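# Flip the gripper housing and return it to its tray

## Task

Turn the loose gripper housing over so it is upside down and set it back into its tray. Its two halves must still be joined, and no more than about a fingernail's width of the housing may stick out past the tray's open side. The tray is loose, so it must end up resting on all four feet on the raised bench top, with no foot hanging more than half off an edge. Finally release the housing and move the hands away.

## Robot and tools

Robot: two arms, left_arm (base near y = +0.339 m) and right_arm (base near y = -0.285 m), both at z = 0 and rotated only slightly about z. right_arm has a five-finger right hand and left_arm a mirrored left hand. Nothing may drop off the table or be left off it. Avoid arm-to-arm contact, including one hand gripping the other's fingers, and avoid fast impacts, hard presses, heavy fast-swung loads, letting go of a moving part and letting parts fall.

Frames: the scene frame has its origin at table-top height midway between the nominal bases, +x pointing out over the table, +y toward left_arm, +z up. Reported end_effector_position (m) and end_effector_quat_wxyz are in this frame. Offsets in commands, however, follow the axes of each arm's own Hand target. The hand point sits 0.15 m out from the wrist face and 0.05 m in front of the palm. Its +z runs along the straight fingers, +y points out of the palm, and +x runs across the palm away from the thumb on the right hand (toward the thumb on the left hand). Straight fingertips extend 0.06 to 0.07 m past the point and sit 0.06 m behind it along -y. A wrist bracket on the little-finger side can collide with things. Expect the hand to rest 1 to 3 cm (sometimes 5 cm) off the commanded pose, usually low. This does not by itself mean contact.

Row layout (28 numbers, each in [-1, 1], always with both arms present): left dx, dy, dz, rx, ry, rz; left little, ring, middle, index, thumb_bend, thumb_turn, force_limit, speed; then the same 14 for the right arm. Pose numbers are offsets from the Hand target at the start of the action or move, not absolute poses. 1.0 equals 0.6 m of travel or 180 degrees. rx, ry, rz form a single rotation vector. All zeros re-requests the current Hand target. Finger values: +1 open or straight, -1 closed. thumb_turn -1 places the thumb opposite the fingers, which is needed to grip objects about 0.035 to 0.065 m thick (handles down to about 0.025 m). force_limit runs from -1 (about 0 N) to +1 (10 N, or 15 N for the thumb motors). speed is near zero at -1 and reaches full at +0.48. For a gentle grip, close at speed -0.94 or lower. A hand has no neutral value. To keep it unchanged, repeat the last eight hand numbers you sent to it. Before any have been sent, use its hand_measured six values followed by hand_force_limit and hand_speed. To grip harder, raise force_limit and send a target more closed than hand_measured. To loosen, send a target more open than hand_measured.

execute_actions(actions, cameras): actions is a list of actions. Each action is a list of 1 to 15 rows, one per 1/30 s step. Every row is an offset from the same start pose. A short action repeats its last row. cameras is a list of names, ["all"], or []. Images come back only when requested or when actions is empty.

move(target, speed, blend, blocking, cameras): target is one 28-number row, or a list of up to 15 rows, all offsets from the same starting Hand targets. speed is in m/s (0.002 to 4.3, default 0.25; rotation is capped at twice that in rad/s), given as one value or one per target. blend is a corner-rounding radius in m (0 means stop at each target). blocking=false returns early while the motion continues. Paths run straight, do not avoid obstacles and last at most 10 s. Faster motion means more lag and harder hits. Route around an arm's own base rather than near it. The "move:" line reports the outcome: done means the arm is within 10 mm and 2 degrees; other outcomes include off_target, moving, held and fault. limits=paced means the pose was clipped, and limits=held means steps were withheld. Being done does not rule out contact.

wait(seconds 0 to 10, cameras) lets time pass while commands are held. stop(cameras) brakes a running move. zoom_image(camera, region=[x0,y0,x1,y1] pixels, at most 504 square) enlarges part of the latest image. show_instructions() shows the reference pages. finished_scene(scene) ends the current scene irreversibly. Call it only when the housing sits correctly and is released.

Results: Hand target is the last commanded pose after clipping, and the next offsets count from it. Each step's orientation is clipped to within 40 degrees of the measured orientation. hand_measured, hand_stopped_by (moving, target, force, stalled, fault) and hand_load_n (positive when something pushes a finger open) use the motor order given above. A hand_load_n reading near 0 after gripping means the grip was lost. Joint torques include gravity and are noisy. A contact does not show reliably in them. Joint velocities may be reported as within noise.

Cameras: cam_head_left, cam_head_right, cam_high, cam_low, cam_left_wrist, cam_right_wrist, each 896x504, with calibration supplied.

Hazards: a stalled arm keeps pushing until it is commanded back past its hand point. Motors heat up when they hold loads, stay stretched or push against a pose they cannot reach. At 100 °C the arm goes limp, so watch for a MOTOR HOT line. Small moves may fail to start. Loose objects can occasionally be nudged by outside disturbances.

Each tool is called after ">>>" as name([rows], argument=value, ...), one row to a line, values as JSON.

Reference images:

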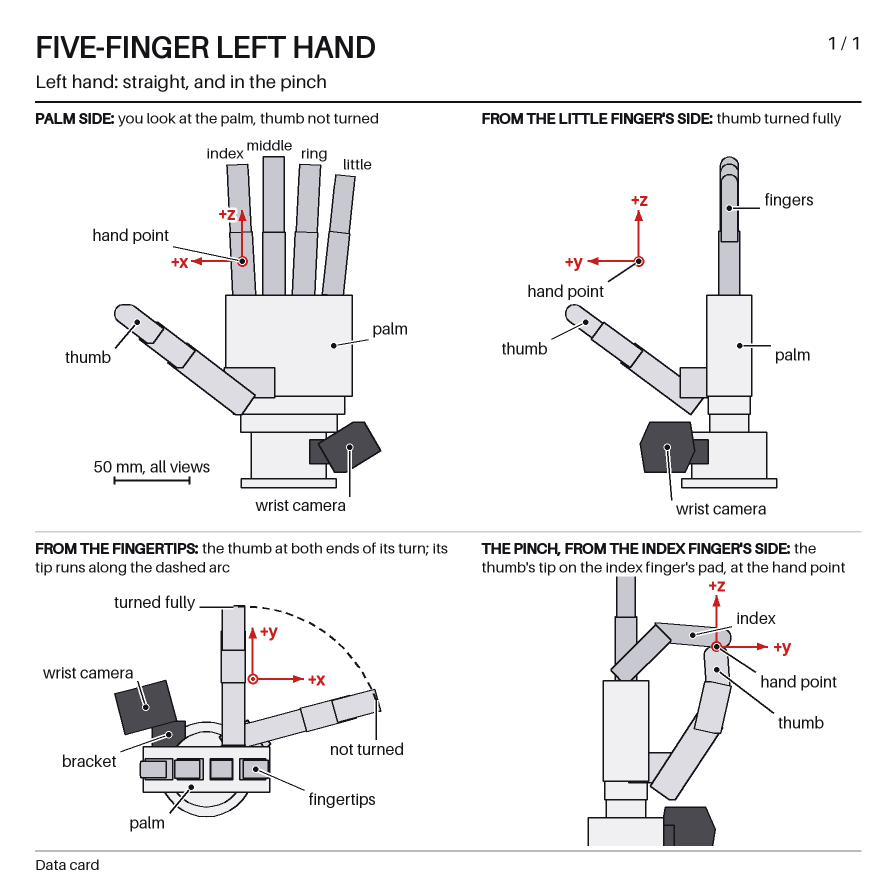

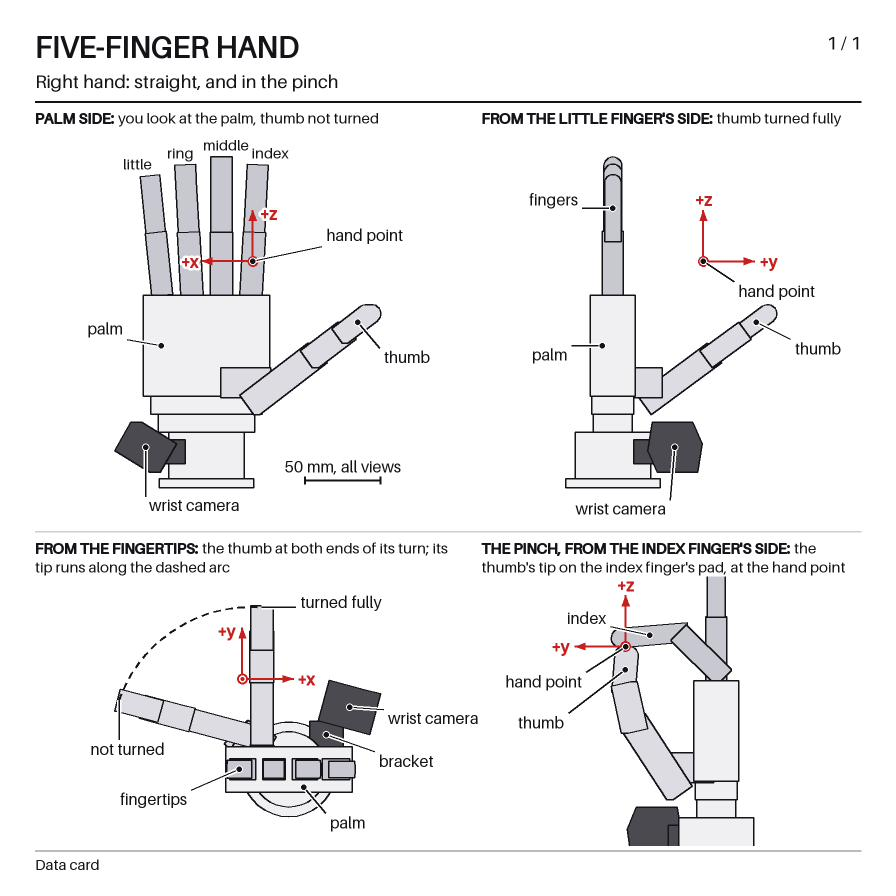

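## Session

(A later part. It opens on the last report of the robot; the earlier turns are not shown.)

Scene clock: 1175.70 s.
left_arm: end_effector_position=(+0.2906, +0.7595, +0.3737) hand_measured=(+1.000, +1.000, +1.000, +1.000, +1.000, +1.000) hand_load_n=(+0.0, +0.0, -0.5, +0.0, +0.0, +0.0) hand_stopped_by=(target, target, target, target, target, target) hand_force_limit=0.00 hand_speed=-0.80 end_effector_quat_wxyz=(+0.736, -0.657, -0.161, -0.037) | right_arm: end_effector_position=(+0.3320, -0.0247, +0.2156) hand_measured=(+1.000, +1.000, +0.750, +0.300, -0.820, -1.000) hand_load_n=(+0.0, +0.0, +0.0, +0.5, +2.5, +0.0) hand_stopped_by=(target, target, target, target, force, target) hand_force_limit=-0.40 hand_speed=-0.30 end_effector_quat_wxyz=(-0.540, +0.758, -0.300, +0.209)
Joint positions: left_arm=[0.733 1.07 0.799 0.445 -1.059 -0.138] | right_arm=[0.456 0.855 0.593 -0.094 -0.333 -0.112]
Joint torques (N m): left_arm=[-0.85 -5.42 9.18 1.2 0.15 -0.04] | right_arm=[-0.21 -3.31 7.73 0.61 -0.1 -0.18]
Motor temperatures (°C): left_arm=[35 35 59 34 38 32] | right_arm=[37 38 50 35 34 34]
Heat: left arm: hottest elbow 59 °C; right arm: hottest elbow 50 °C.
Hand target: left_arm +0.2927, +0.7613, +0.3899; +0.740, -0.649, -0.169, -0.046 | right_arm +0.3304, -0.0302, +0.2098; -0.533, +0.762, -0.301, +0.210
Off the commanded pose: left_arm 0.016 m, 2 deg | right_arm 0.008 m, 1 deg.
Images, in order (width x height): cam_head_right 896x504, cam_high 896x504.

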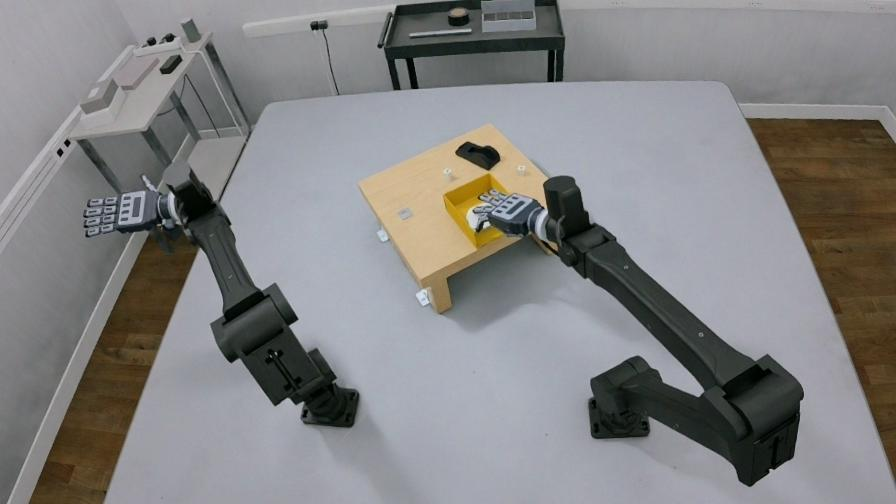

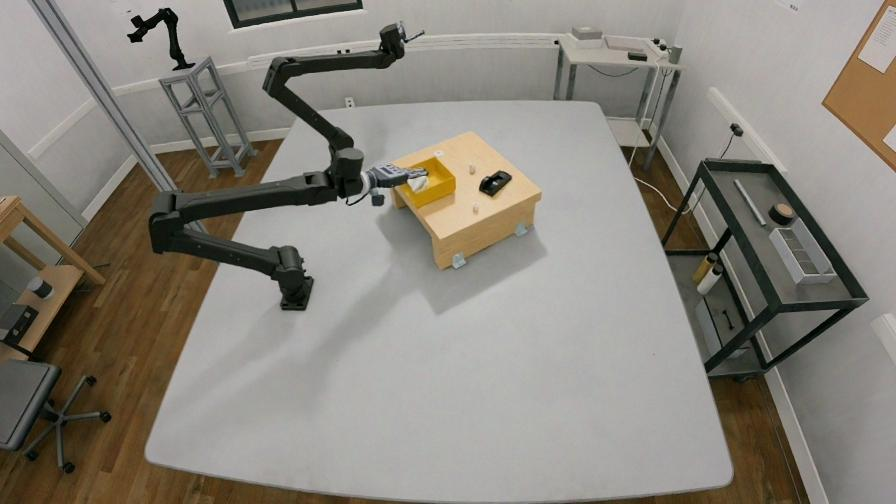

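>>> move(target=[0,0,0,0,0,0,1,1,1,1,1,1,0,-0.8,0.0048,-0.0066,0.0182,0,0,0,1,1,0.75,0.3,-1,-1,-0.4,-0.3], speed=0.02, cameras=["cam_right_wrist","cam_high"])

>>> zoom_image(camera="cam_high", region=[385, 145, 475, 220])

Scene clock: 1203.83 s.
left_arm: end_effector_position=(+0.2906, +0.7595, +0.3737) hand_measured=(+1.000, +1.000, +1.000, +1.000, +1.000, +1.000) hand_load_n=(+0.0, +0.0, +0.0, +0.0, +0.0, -0.5) hand_stopped_by=(target, target, target, target, target, target) hand_force_limit=0.00 hand_speed=-0.80 end_effector_quat_wxyz=(+0.736, -0.657, -0.161, -0.037) | right_arm: end_effector_position=(+0.3337, -0.0239, +0.2143) hand_measured=(+1.000, +1.000, +0.750, +0.300, -0.820, -1.000) hand_load_n=(+0.0, +0.0, +0.0, +0.5, +2.5, +0.0) hand_stopped_by=(target, target, target, target, force, target) hand_force_limit=-0.40 hand_speed=-0.30 end_effector_quat_wxyz=(-0.540, +0.758, -0.300, +0.209)
Joint positions: left_arm=[0.733 1.07 0.799 0.445 -1.059 -0.138] | right_arm=[0.456 0.863 0.593 -0.086 -0.333 -0.112]
Joint torques (N m): left_arm=[-0.85 -5.42 9.2 1.18 0.17 -0.04] | right_arm=[0.21 -1.03 9.25 1.1 0.05 -0.16]
Motor temperatures (°C): left_arm=[35 35 59 34 38 32] | right_arm=[37 37 50 35 34 34]
Heat: left arm: hottest elbow 59 °C; right arm: hottest elbow 50 °C.
Hand target: left_arm +0.2927, +0.7613, +0.3899; +0.740, -0.649, -0.169, -0.046 | right_arm +0.3404, -0.0237, +0.2097; -0.533, +0.762, -0.301, +0.210
Off the commanded pose: left_arm 0.016 m, 2 deg | right_arm 0.008 m, 1 deg.
move: off_target (left_arm)
camera_calibration:
cam_right_wrist: T_world_to_cam=[[0.0175383, -0.438246, -0.898684, 0.171874], [-0.985406, 0.144629, -0.0897596, 0.355753], [0.169313, 0.887143, -0.429313, 0.171194], [0, 0, 0, 1]] pos_world=[0.318562, -0.128003, 0.259888]
Images, in order (width x height): cam_high 896x504, cam_right_wrist 896x504.

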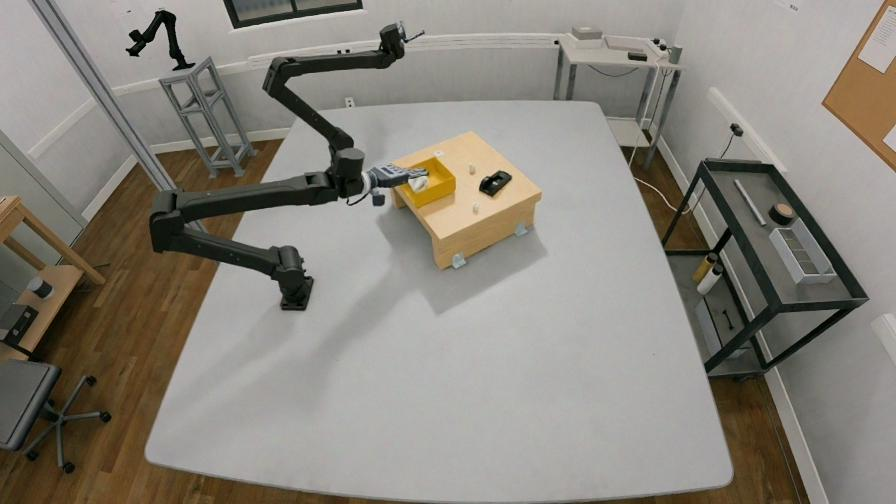

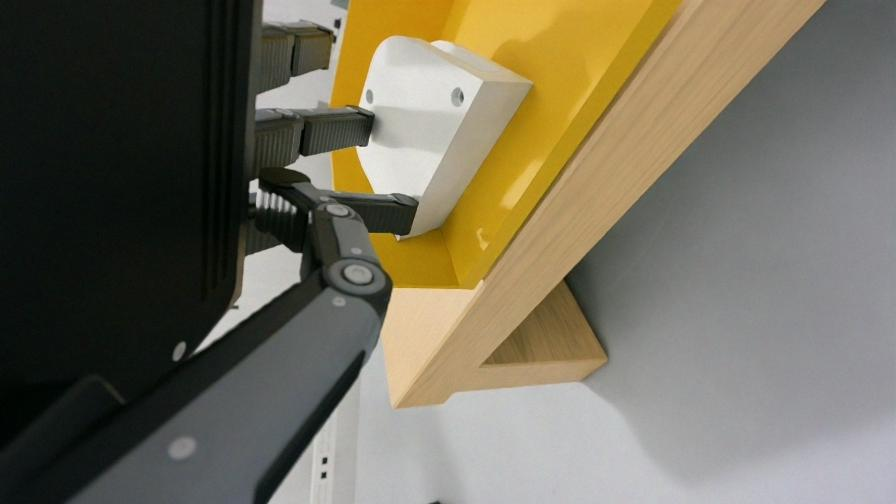

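Scaled by 5.600 from the camera's 896x504 image, which has a finer 1280x720 frame.

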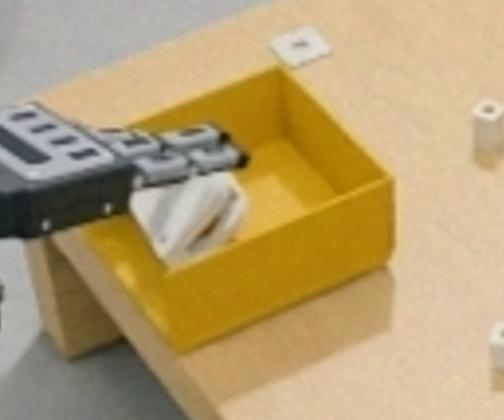

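>>> move(target=[0,0,0,0,0,0,1,1,1,1,1,1,0,-0.8,0.0060,-0.0083,0.0228,0,0,0,1,1,0.75,0.3,-1,-1,-0.4,-0.3], speed=0.02, cameras=["cam_right_wrist","cam_high"])

>>> zoom_image(camera="cam_high", region=[385, 145, 475, 220])

Scene clock: 1209.97 s.
left_arm: end_effector_position=(+0.2906, +0.7595, +0.3737) hand_measured=(+1.000, +1.000, +1.000, +1.000, +1.000, +1.000) hand_load_n=(+0.0, +0.0, +0.0, +0.0, +0.0, +0.0) hand_stopped_by=(target, target, target, target, target, target) hand_force_limit=0.00 hand_speed=-0.80 end_effector_quat_wxyz=(+0.736, -0.657, -0.161, -0.037) | right_arm: end_effector_position=(+0.3451, -0.0181, +0.2135) hand_measured=(+1.000, +1.000, +0.750, +0.300, -0.820, -1.000) hand_load_n=(+0.0, +0.0, +0.0, +1.0, +2.5, +0.0) hand_stopped_by=(target, target, target, target, force, target) hand_force_limit=-0.40 hand_speed=-0.30 end_effector_quat_wxyz=(-0.542, +0.756, -0.299, +0.211)
Joint positions: left_arm=[0.733 1.07 0.799 0.445 -1.059 -0.138] | right_arm=[0.456 0.907 0.609 -0.051 -0.333 -0.112]
Joint torques (N m): left_arm=[-0.91 -5.36 9.18 1.17 0.17 -0.04] | right_arm=[0.73 -0.97 10.07 0.79 0.24 -0.14]
Motor temperatures (°C): left_arm=[35 35 59 34 38 32] | right_arm=[37 37 50 35 34 34]
Heat: left arm: hottest elbow 59 °C; right arm: hottest elbow 50 °C.
Hand target: left_arm +0.2927, +0.7613, +0.3899; +0.740, -0.649, -0.169, -0.046 | right_arm +0.3530, -0.0155, +0.2098; -0.533, +0.762, -0.301, +0.210
Off the commanded pose: left_arm 0.016 m, 2 deg | right_arm 0.009 m, 1 deg.
move: off_target (left_arm)
camera_calibration:
cam_right_wrist: T_world_to_cam=[[0.0227818, -0.435586, -0.899859, 0.172005], [-0.984873, 0.144874, -0.0950619, 0.366984], [0.171774, 0.888412, -0.425697, 0.162155], [0, 0, 0, 1]] pos_world=[0.32966, -0.122304, 0.258695]
Images, in order (width x height): cam_high 896x504, cam_right_wrist 896x504.

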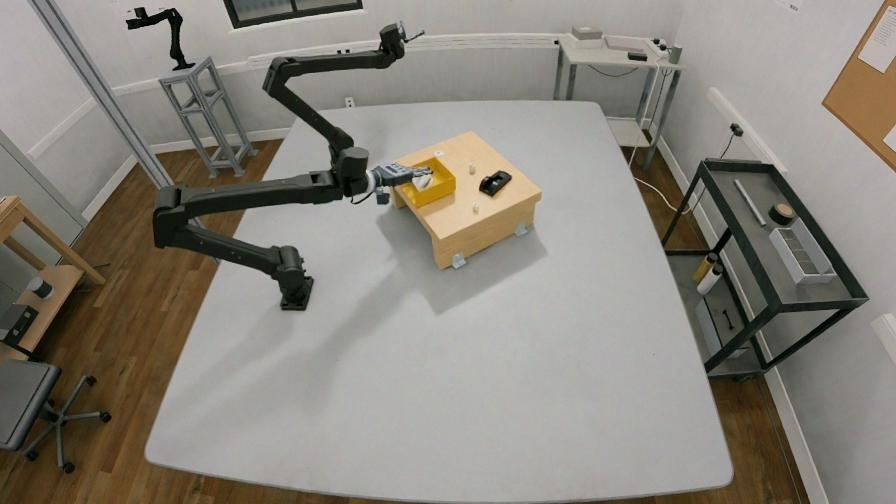

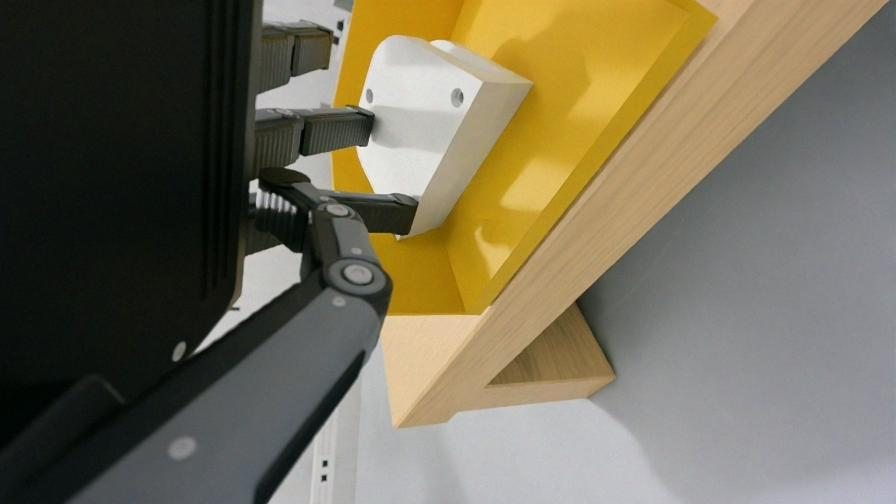

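Scaled by 5.600 from the camera's 896x504 image, which has a finer 1280x720 frame.

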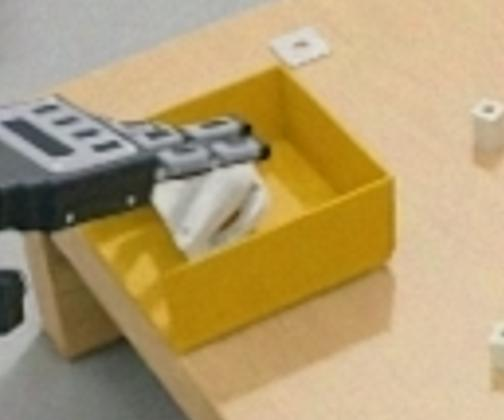

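>>> zoom_image(camera="cam_high", region=[405, 160, 440, 195])

>>> zoom_image(camera="cam_right_wrist", region=[340, 20, 560, 260])

Scaled by 14.400 from the camera's 896x504 image, which has a finer 1280x720 frame.

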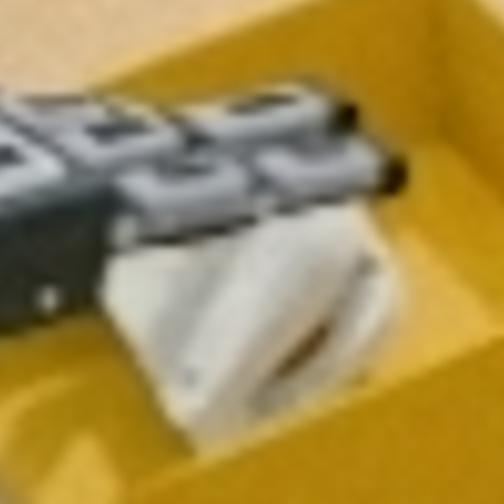

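Scaled by 2.100 from the camera's 896x504 image, which has a finer 1280x720 frame.

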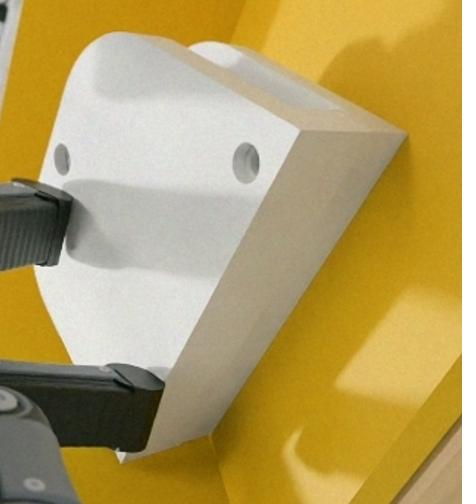

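>>> move(target=[0,0,0,0,0,0,1,1,1,1,1,1,0,-0.8,0.0040,-0.0144,0.0102,0,0,0,1,1,0.75,0.3,-1,-1,-0.4,-0.3], speed=0.006, cameras=["cam_right_wrist","cam_high"])

>>> zoom_image(camera="cam_high", region=[405, 155, 445, 195])

Scene clock: 1265.33 s.
left_arm: end_effector_position=(+0.2906, +0.7595, +0.3737) hand_measured=(+1.000, +1.000, +1.000, +1.000, +1.000, +1.000) hand_load_n=(+0.0, -0.5, +0.0, +0.0, +0.0, +0.0) hand_stopped_by=(target, target, target, target, target, target) hand_force_limit=0.00 hand_speed=-0.80 end_effector_quat_wxyz=(+0.736, -0.657, -0.161, -0.037) | right_arm: end_effector_position=(+0.3525, -0.0148, +0.2144) hand_measured=(+1.000, +1.000, +0.750, +0.300, -0.820, -1.000) hand_load_n=(+0.0, -0.5, +0.0, +1.0, +2.5, +0.0) hand_stopped_by=(target, target, target, target, force, target) hand_force_limit=-0.40 hand_speed=-0.30 end_effector_quat_wxyz=(-0.540, +0.758, -0.301, +0.210)
Joint positions: left_arm=[0.733 1.07 0.799 0.445 -1.059 -0.138] | right_arm=[0.456 0.935 0.63 -0.051 -0.33 -0.112]
Joint torques (N m): left_arm=[-0.79 -5.36 9.17 1.17 0.16 -0.04] | right_arm=[0.91 -1.55 10.71 0.61 0.23 -0.13]
Motor temperatures (°C): left_arm=[35 35 59 34 38 32] | right_arm=[37 37 52 35 34 34]
Heat: left arm: hottest elbow 59 °C; right arm: hottest elbow 52 °C.
Hand target: left_arm +0.2927, +0.7613, +0.3899; +0.740, -0.649, -0.169, -0.046 | right_arm +0.3608, -0.0107, +0.2158; -0.533, +0.762, -0.301, +0.210
Off the commanded pose: left_arm 0.016 m, 2 deg | right_arm 0.009 m, 1 deg.
move: off_target (left_arm)
camera_calibration:
cam_right_wrist: T_world_to_cam=[[0.0166014, -0.439144, -0.898263, 0.175814], [-0.985038, 0.146942, -0.0900422, 0.373009], [0.171534, 0.886319, -0.430134, 0.159426], [0, 0, 0, 1]] pos_world=[0.337162, -0.118905, 0.260088]
Images, in order (width x height): cam_high 896x504, cam_right_wrist 896x504.

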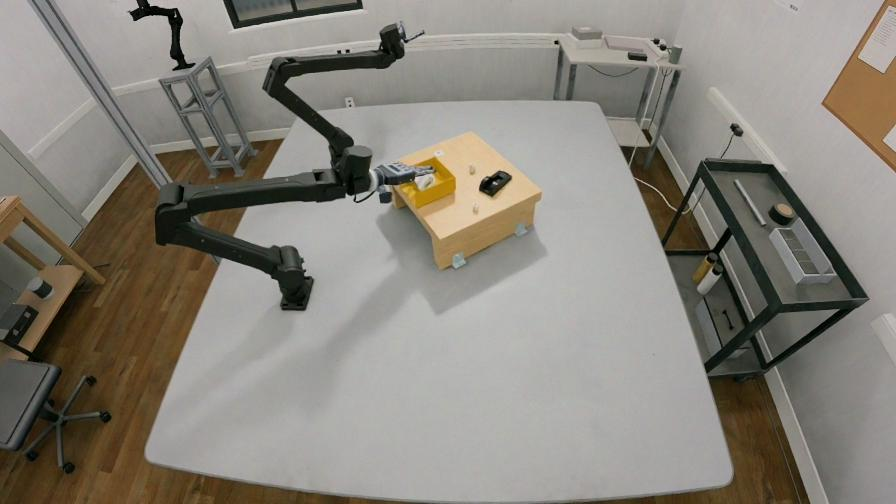

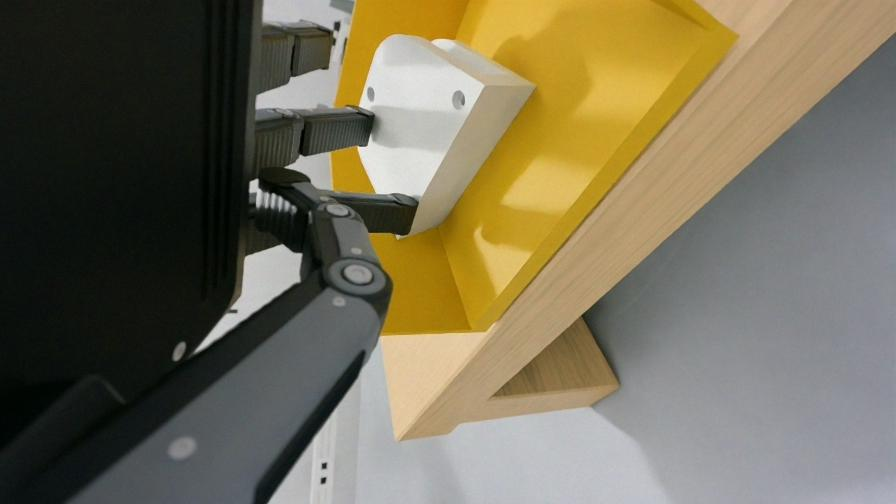

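Scaled by 12.600 from the camera's 896x504 image, which has a finer 1280x720 frame.

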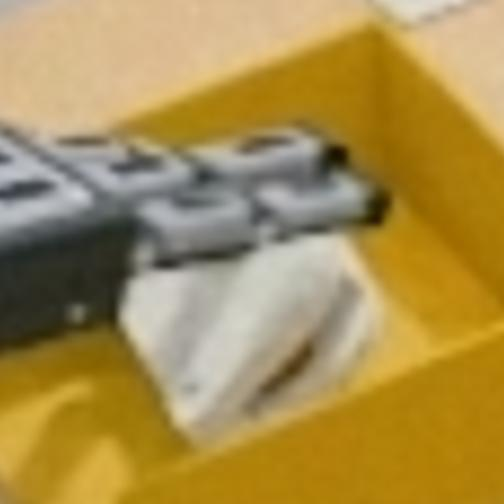

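>>> move(target=[0,0,0,0,0,0,1,1,1,1,1,1,0,-0.8,0,-0.0110,-0.0040,0,0,0,1,1,0.75,0.3,-1,-1,-0.4,-0.3], speed=0.006, cameras=["cam_right_wrist","cam_high"])

>>> zoom_image(camera="cam_high", region=[405, 155, 445, 195])

Scene clock: 1277.13 s.
left_arm: end_effector_position=(+0.2906, +0.7595, +0.3737) hand_measured=(+1.000, +1.000, +1.000, +1.000, +1.000, +1.000) hand_load_n=(+0.0, +0.0, +0.0, +0.0, +0.0, -0.5) hand_stopped_by=(target, target, target, target, target, target) hand_force_limit=0.00 hand_speed=-0.80 end_effector_quat_wxyz=(+0.736, -0.657, -0.161, -0.037) | right_arm: end_effector_position=(+0.3523, -0.0151, +0.2152) hand_measured=(+1.000, +1.000, +0.750, +0.300, -0.820, -1.000) hand_load_n=(+0.0, +0.5, +0.0, +1.0, +2.5, +0.0) hand_stopped_by=(target, target, target, target, force, target) hand_force_limit=-0.40 hand_speed=-0.30 end_effector_quat_wxyz=(-0.537, +0.759, -0.303, +0.208)
Joint positions: left_arm=[0.733 1.07 0.799 0.445 -1.059 -0.138] | right_arm=[0.456 0.935 0.637 -0.065 -0.329 -0.112]
Joint torques (N m): left_arm=[-0.79 -5.42 9.18 1.18 0.17 -0.05] | right_arm=[0.91 -2.08 11.37 0.39 0.19 -0.13]
Motor temperatures (°C): left_arm=[35 35 59 34 38 32] | right_arm=[37 37 53 35 34 34]
Heat: left arm: hottest elbow 59 °C; right arm: hottest elbow 53 °C.
Hand target: left_arm +0.2927, +0.7613, +0.3899; +0.740, -0.649, -0.169, -0.046 | right_arm +0.3607, -0.0108, +0.2227; -0.533, +0.762, -0.301, +0.210
Off the commanded pose: left_arm 0.016 m, 2 deg | right_arm 0.012 m, 1 deg.
move: off_target (left_arm, right_arm)
camera_calibration:
cam_right_wrist: T_world_to_cam=[[0.0099036, -0.4427, -0.896615, 0.178378], [-0.985534, 0.147389, -0.0836587, 0.37168], [0.169187, 0.884473, -0.434837, 0.161781], [0, 0, 0, 1]] pos_world=[0.337165, -0.118905, 0.261379]
Images, in order (width x height): cam_high 896x504, cam_right_wrist 896x504.

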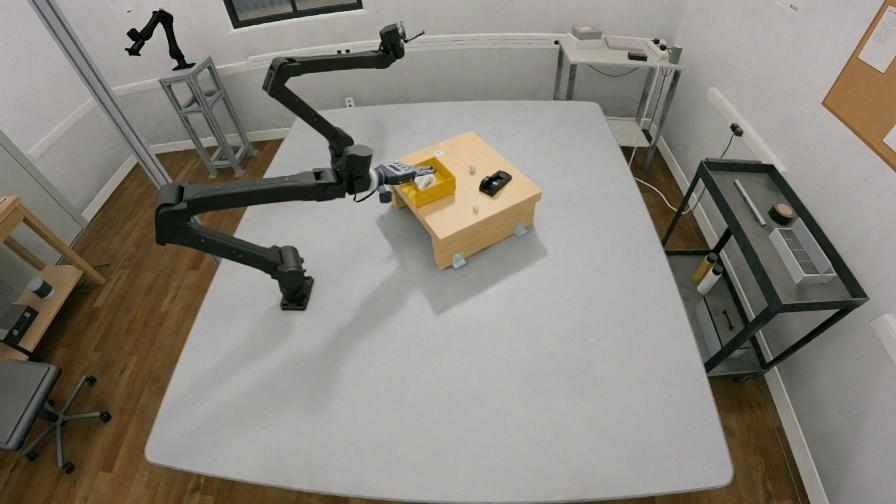

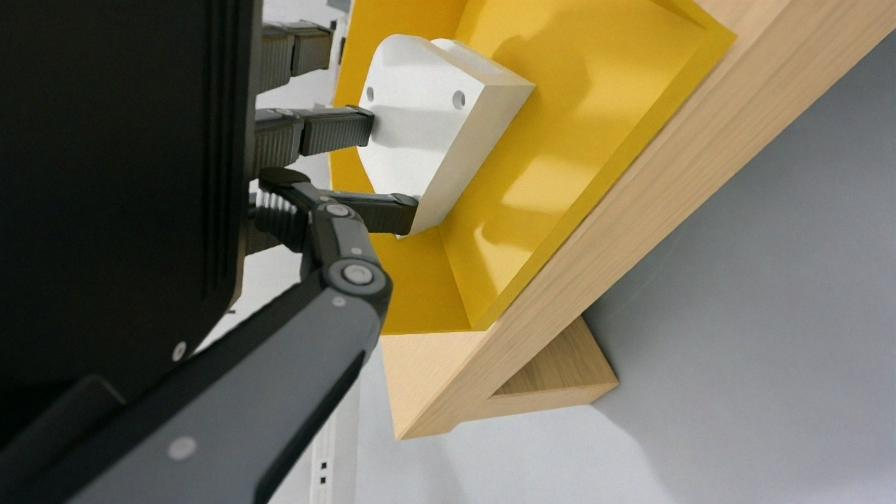

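Scaled by 12.600 from the camera's 896x504 image, which has a finer 1280x720 frame.

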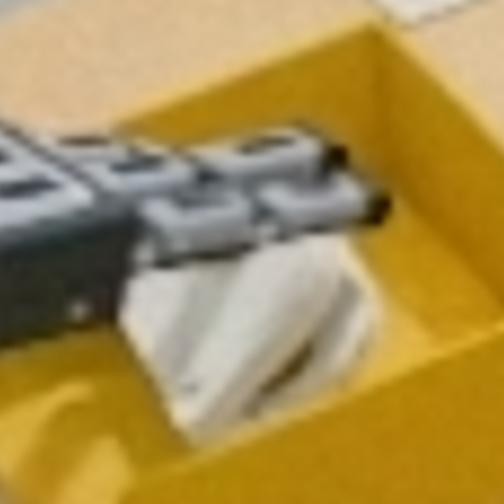

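>>> move(target=[0,0,0,0,0,0,1,1,1,1,1,1,0,-0.8,0,-0.0082,-0.0030,0,0,0,1,1,0.75,0.3,-1,-1,-0.4,-0.3], speed=0.006, cameras=["cam_right_wrist"])

Scene clock: 1285.13 s.
left_arm: end_effector_position=(+0.2906, +0.7595, +0.3737) hand_measured=(+1.000, +1.000, +1.000, +1.000, +1.000, +1.000) hand_load_n=(+0.0, +0.0, +0.0, +0.0, +0.0, -0.5) hand_stopped_by=(target, target, target, target, target, target) hand_force_limit=0.00 hand_speed=-0.80 end_effector_quat_wxyz=(+0.736, -0.657, -0.161, -0.037) | right_arm: end_effector_position=(+0.3518, -0.0157, +0.2156) hand_measured=(+1.000, +1.000, +0.750, +0.300, -0.820, -1.000) hand_load_n=(+0.0, +0.0, +0.5, +0.5, +2.5, +0.0) hand_stopped_by=(target, target, target, target, force, target) hand_force_limit=-0.40 hand_speed=-0.30 end_effector_quat_wxyz=(-0.533, +0.762, -0.305, +0.205)
Joint positions: left_arm=[0.733 1.07 0.799 0.445 -1.059 -0.138] | right_arm=[0.456 0.935 0.645 -0.084 -0.328 -0.112]
Joint torques (N m): left_arm=[-0.91 -5.36 9.16 1.22 0.16 -0.04] | right_arm=[0.91 -2.49 11.71 0.42 0.13 -0.12]
Motor temperatures (°C): left_arm=[35 35 59 34 38 32] | right_arm=[37 37 53 35 34 34]
Heat: left arm: hottest elbow 59 °C; right arm: hottest elbow 53 °C.
Hand target: left_arm +0.2927, +0.7613, +0.3899; +0.740, -0.649, -0.169, -0.046 | right_arm +0.3607, -0.0107, +0.2281; -0.533, +0.762, -0.301, +0.210
Off the commanded pose: left_arm 0.016 m, 2 deg | right_arm 0.016 m, 1 deg.
move: off_target (left_arm, right_arm)
camera_calibration:
cam_right_wrist: T_world_to_cam=[[0.00066225, -0.44762, -0.894224, 0.181123], [-0.986082, 0.148379, -0.0750041, 0.369653], [0.166257, 0.881828, -0.441292, 0.164918], [0, 0, 0, 1]] pos_world=[0.336969, -0.119204, 0.262467]
Images, in order (width x height): cam_right_wrist 896x504.

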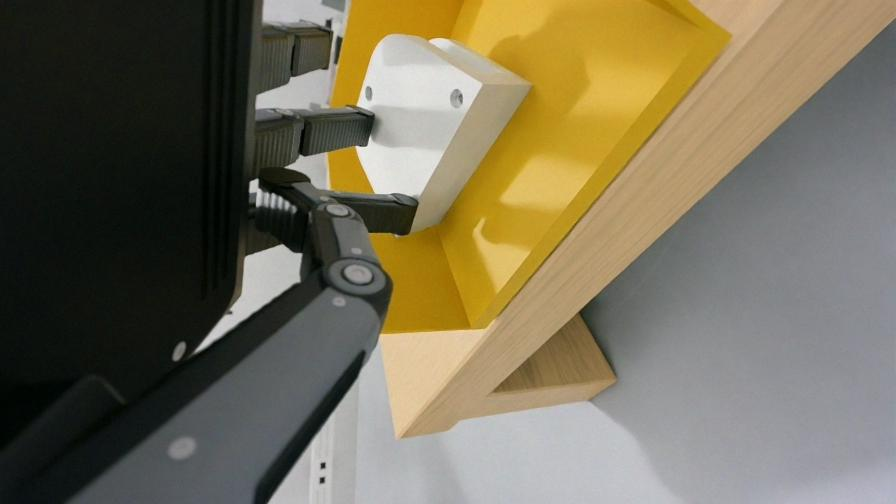

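>>> move(target=[0,0,0,0,0,0,1,1,1,1,1,1,0,-0.8,0,-0.0137,-0.0050,0,0,0,1,1,0.75,0.3,-1,-1,-0.4,-0.3], speed=0.01, cameras=["cam_right_wrist","cam_high"])

>>> zoom_image(camera="cam_high", region=[405, 155, 445, 195])

Scene clock: 1294.50 s.
left_arm: end_effector_position=(+0.2906, +0.7595, +0.3737) hand_measured=(+1.000, +1.000, +1.000, +1.000, +1.000, +1.000) hand_load_n=(+0.0, +0.0, +0.0, +0.0, +0.0, -0.5) hand_stopped_by=(target, target, target, target, target, target) hand_force_limit=0.00 hand_speed=-0.80 end_effector_quat_wxyz=(+0.736, -0.657, -0.161, -0.037) | right_arm: end_effector_position=(+0.3483, -0.0180, +0.2104) hand_measured=(+1.000, +1.000, +0.750, +0.300, -0.820, -1.000) hand_load_n=(-0.5, +0.0, +0.0, +0.0, +2.5, +0.0) hand_stopped_by=(target, target, target, target, force, target) hand_force_limit=-0.40 hand_speed=-0.30 end_effector_quat_wxyz=(-0.522, +0.769, -0.313, +0.197)
Joint positions: left_arm=[0.733 1.07 0.799 0.445 -1.059 -0.138] | right_arm=[0.456 0.936 0.65 -0.123 -0.325 -0.112]
Joint torques (N m): left_arm=[-0.79 -5.25 9.17 1.2 0.16 -0.04] | right_arm=[0.91 -3.25 12.67 0.7 0.01 -0.12]
Motor temperatures (°C): left_arm=[35 35 59 34 38 32] | right_arm=[37 37 54 35 34 34]
Heat: left arm: hottest elbow 59 °C; right arm: hottest elbow 54 °C.
Hand target: left_arm +0.2927, +0.7613, +0.3899; +0.740, -0.649, -0.169, -0.046 | right_arm +0.3607, -0.0107, +0.2368; -0.533, +0.762, -0.301, +0.210
Off the commanded pose: left_arm 0.016 m, 2 deg | right_arm 0.030 m, 2 deg.
move: off_target (left_arm, right_arm)
camera_calibration:
cam_right_wrist: T_world_to_cam=[[-0.02702, -0.462182, -0.886373, 0.183158], [-0.987501, 0.150076, -0.0481512, 0.361019], [0.155278, 0.873994, -0.460461, 0.173084], [0, 0, 0, 1]] pos_world=[0.33458, -0.120802, 0.259429]
Images, in order (width x height): cam_high 896x504, cam_right_wrist 896x504.

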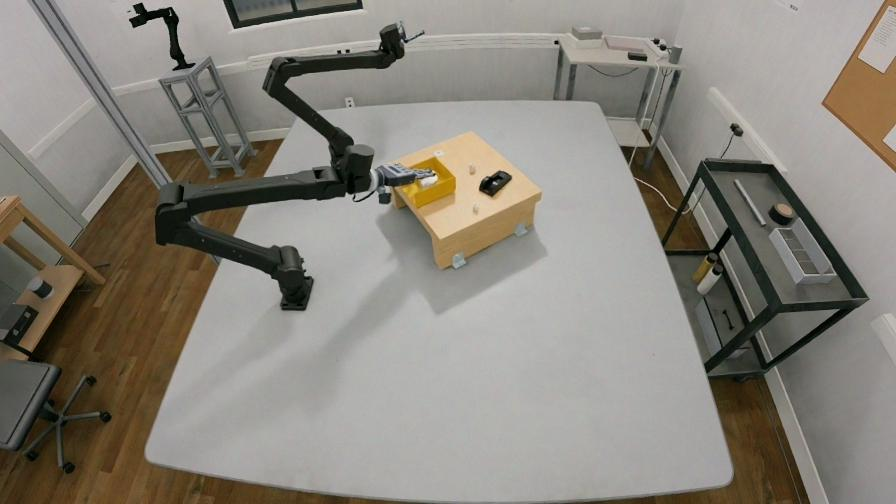

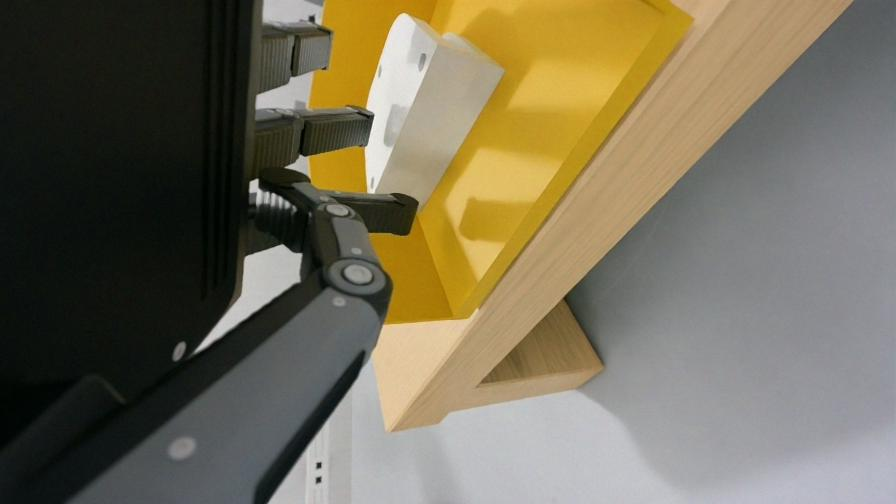

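Scaled by 12.600 from the camera's 896x504 image, which has a finer 1280x720 frame.

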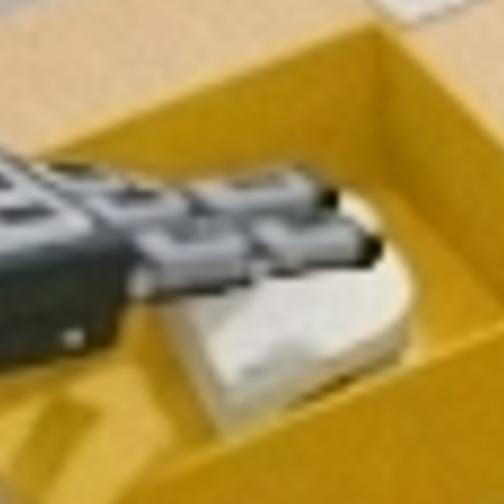

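>>> move(target=[0,0,0,0,0,0,1,1,1,1,1,1,0,-0.8,-0.0056,-0.0625,-0.0476,0,0,0,1,1,0.75,0.3,-1,-1,-0.4,-0.3], speed=0.06, cameras=["cam_right_wrist","cam_high","cam_head_left"])

Scene clock: 1351.07 s.
left_arm: end_effector_position=(+0.2906, +0.7595, +0.3737) hand_measured=(+1.000, +1.000, +1.000, +1.000, +1.000, +1.000) hand_load_n=(+0.0, +0.0, +0.0, +0.0, +0.0, +0.0) hand_stopped_by=(target, target, target, target, target, target) hand_force_limit=0.00 hand_speed=-0.80 end_effector_quat_wxyz=(+0.736, -0.657, -0.161, -0.037) | right_arm: end_effector_position=(+0.3392, -0.0226, +0.2473) hand_measured=(+1.000, +1.000, +0.750, +0.300, -0.820, -1.000) hand_load_n=(+0.0, +0.0, +0.0, +0.0, +3.0, +0.0) hand_stopped_by=(target, target, target, target, force, target) hand_force_limit=-0.40 hand_speed=-0.30 end_effector_quat_wxyz=(-0.517, +0.772, -0.316, +0.192)
Joint positions: left_arm=[0.733 1.07 0.799 0.445 -1.059 -0.138] | right_arm=[0.456 0.882 0.731 -0.276 -0.325 -0.112]
Joint torques (N m): left_arm=[-0.79 -5.36 9.2 1.22 0.16 -0.04] | right_arm=[0.44 -4.01 13.04 0.75 -0.14 -0.15]
Motor temperatures (°C): left_arm=[35 35 59 34 38 32] | right_arm=[37 37 58 35 34 34]
Heat: left arm: hottest elbow 59 °C; right arm: hottest elbow 58 °C.
Hand target: left_arm +0.2927, +0.7613, +0.3899; +0.740, -0.649, -0.169, -0.046 | right_arm +0.3487, -0.0187, +0.2820; -0.534, +0.762, -0.301, +0.210
Off the commanded pose: left_arm 0.016 m, 2 deg | right_arm 0.036 m, 3 deg.
move: off_target (left_arm, right_arm)
camera_calibration:
cam_right_wrist: T_world_to_cam=[[-0.041396, -0.46945, -0.881988, 0.217099], [-0.988212, 0.149453, -0.0331668, 0.351065], [0.147386, 0.870219, -0.470103, 0.20035], [0, 0, 0, 1]] pos_world=[0.326385, -0.124899, 0.297308]
Images, in order (width x height): cam_head_left 896x504, cam_high 896x504, cam_right_wrist 896x504.

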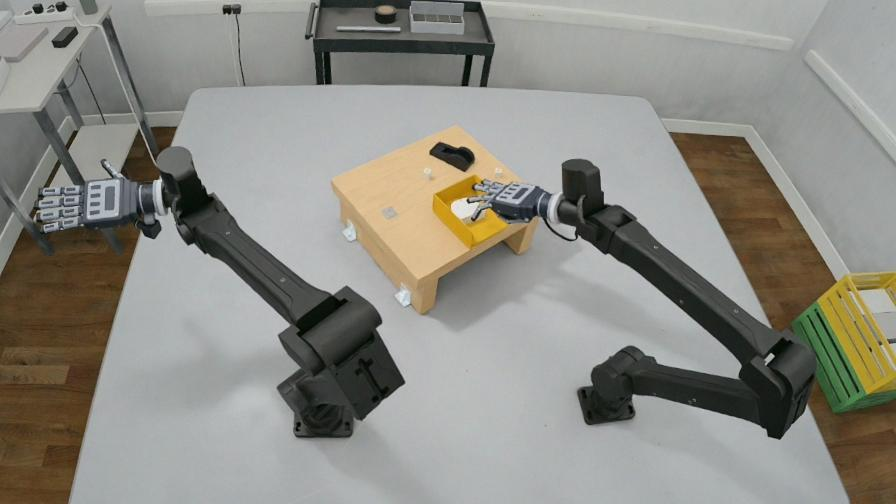

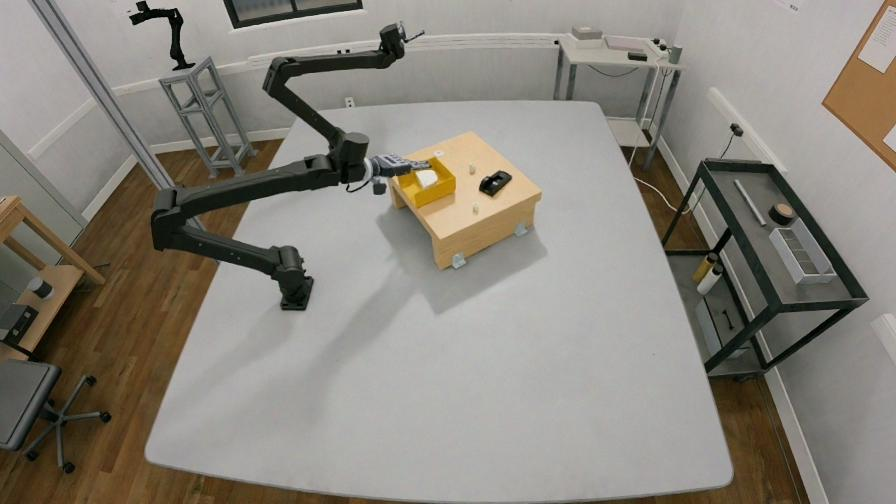

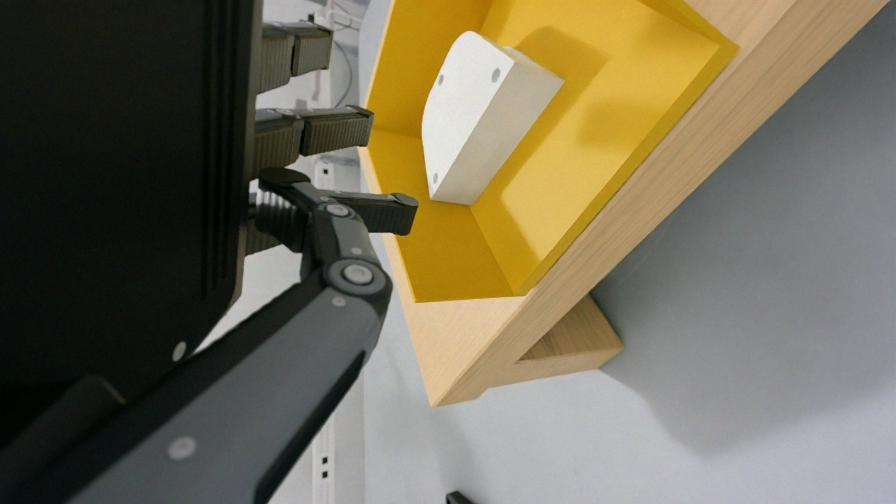

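>>> zoom_image(camera="cam_right_wrist", region=[360, 0, 760, 310])

>>> zoom_image(camera="cam_high", region=[385, 145, 475, 220])

Scaled by 1.260 from the camera's 896x504 image, which has a finer 1280x720 frame.

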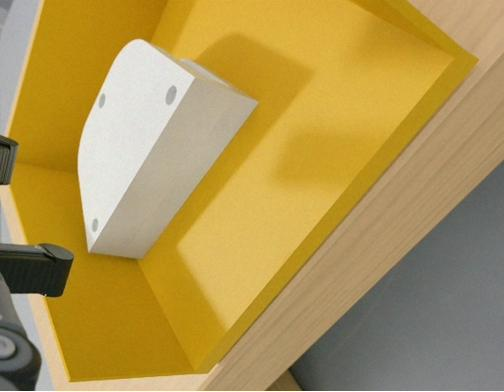

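Scaled by 5.600 from the camera's 896x504 image, which has a finer 1280x720 frame.

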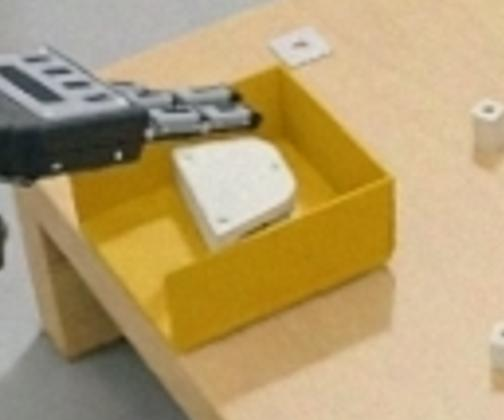

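>>> move(target=[0,0,0,0,0,0,1,1,1,1,1,1,0,-0.8,-0.0004,-0.009,0.0831,0.0001,0.0709,0.0258,1,1,0.3,0.3,-1,-1,-0.4,-0.3], speed=0.08, cameras=["cam_right_wrist","cam_high"])

Scene clock: 1417.73 s.
left_arm: end_effector_position=(+0.2906, +0.7595, +0.3737) hand_measured=(+1.000, +1.000, +1.000, +1.000, +1.000, +1.000) hand_load_n=(+0.0, +0.0, +0.0, +0.0, +0.0, +0.0) hand_stopped_by=(target, target, target, target, target, target) hand_force_limit=0.00 hand_speed=-0.80 end_effector_quat_wxyz=(+0.736, -0.657, -0.161, -0.037) | right_arm: end_effector_position=(+0.3676, +0.0021, +0.2342) hand_measured=(+1.000, +1.000, +0.300, +0.300, -0.820, -1.000) hand_load_n=(+0.0, -0.5, +1.0, +0.0, +3.0, +1.0) hand_stopped_by=(target, target, target, target, force, target) hand_force_limit=-0.40 hand_speed=-0.30 end_effector_quat_wxyz=(-0.477, +0.740, -0.395, +0.263)
Joint positions: left_arm=[0.733 1.07 0.799 0.445 -1.059 -0.138] | right_arm=[0.614 0.97 0.752 -0.2 0.048 0.007]
Joint torques (N m): left_arm=[-0.79 -5.36 9.2 1.22 0.16 -0.05] | right_arm=[1.2 -3.66 13.2 1.76 0.13 0.1]
Motor temperatures (°C): left_arm=[35 35 59 34 38 32] | right_arm=[37 37 62 35 34 34]
Heat: left arm: hottest elbow 59 °C; right arm: hottest elbow 62 °C.
Hand target: left_arm +0.2927, +0.7613, +0.3899; +0.740, -0.649, -0.169, -0.046 | right_arm +0.3818, +0.0171, +0.2699; -0.505, +0.721, -0.389, +0.272
Off the commanded pose: left_arm 0.016 m, 2 deg | right_arm 0.041 m, 4 deg.
move: off_target (left_arm, right_arm)
camera_calibration:
cam_right_wrist: T_world_to_cam=[[-0.138195, -0.485263, -0.863378, 0.249609], [-0.927276, 0.369645, -0.059337, 0.358249], [0.347938, 0.79239, -0.501056, 0.102302], [0, 0, 0, 1]] pos_world=[0.331096, -0.0923618, 0.288024]
Images, in order (width x height): cam_high 896x504, cam_right_wrist 896x504.

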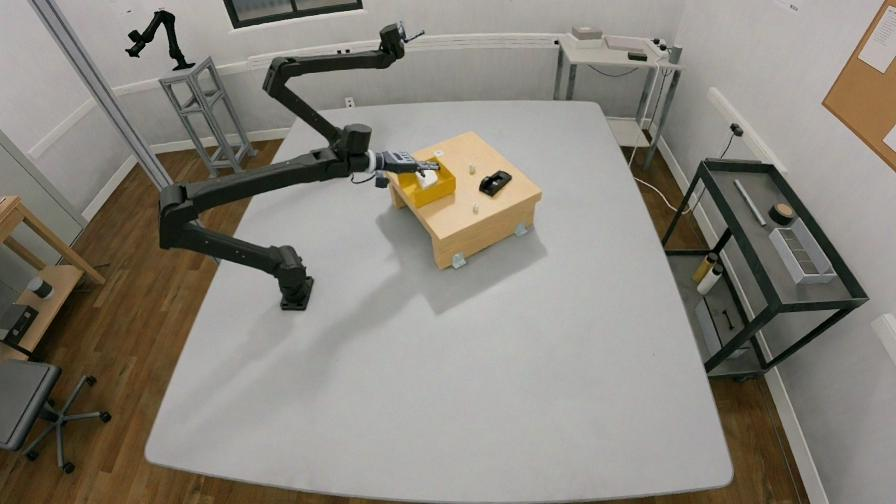

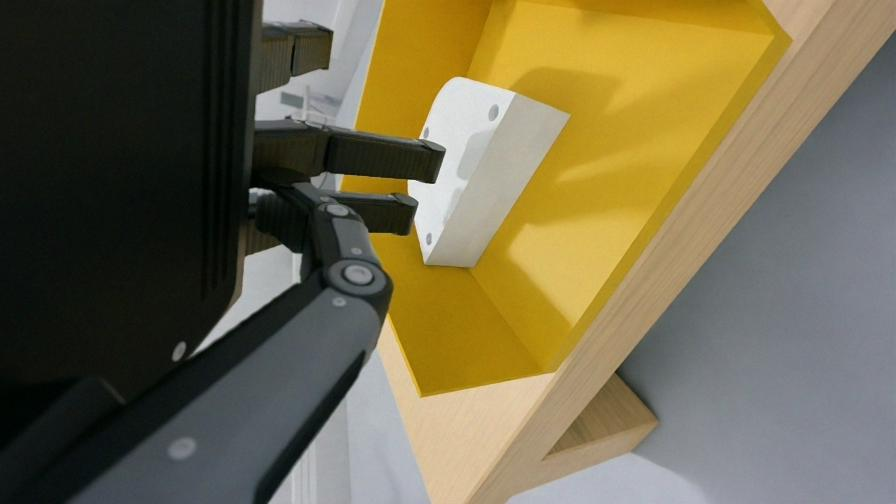

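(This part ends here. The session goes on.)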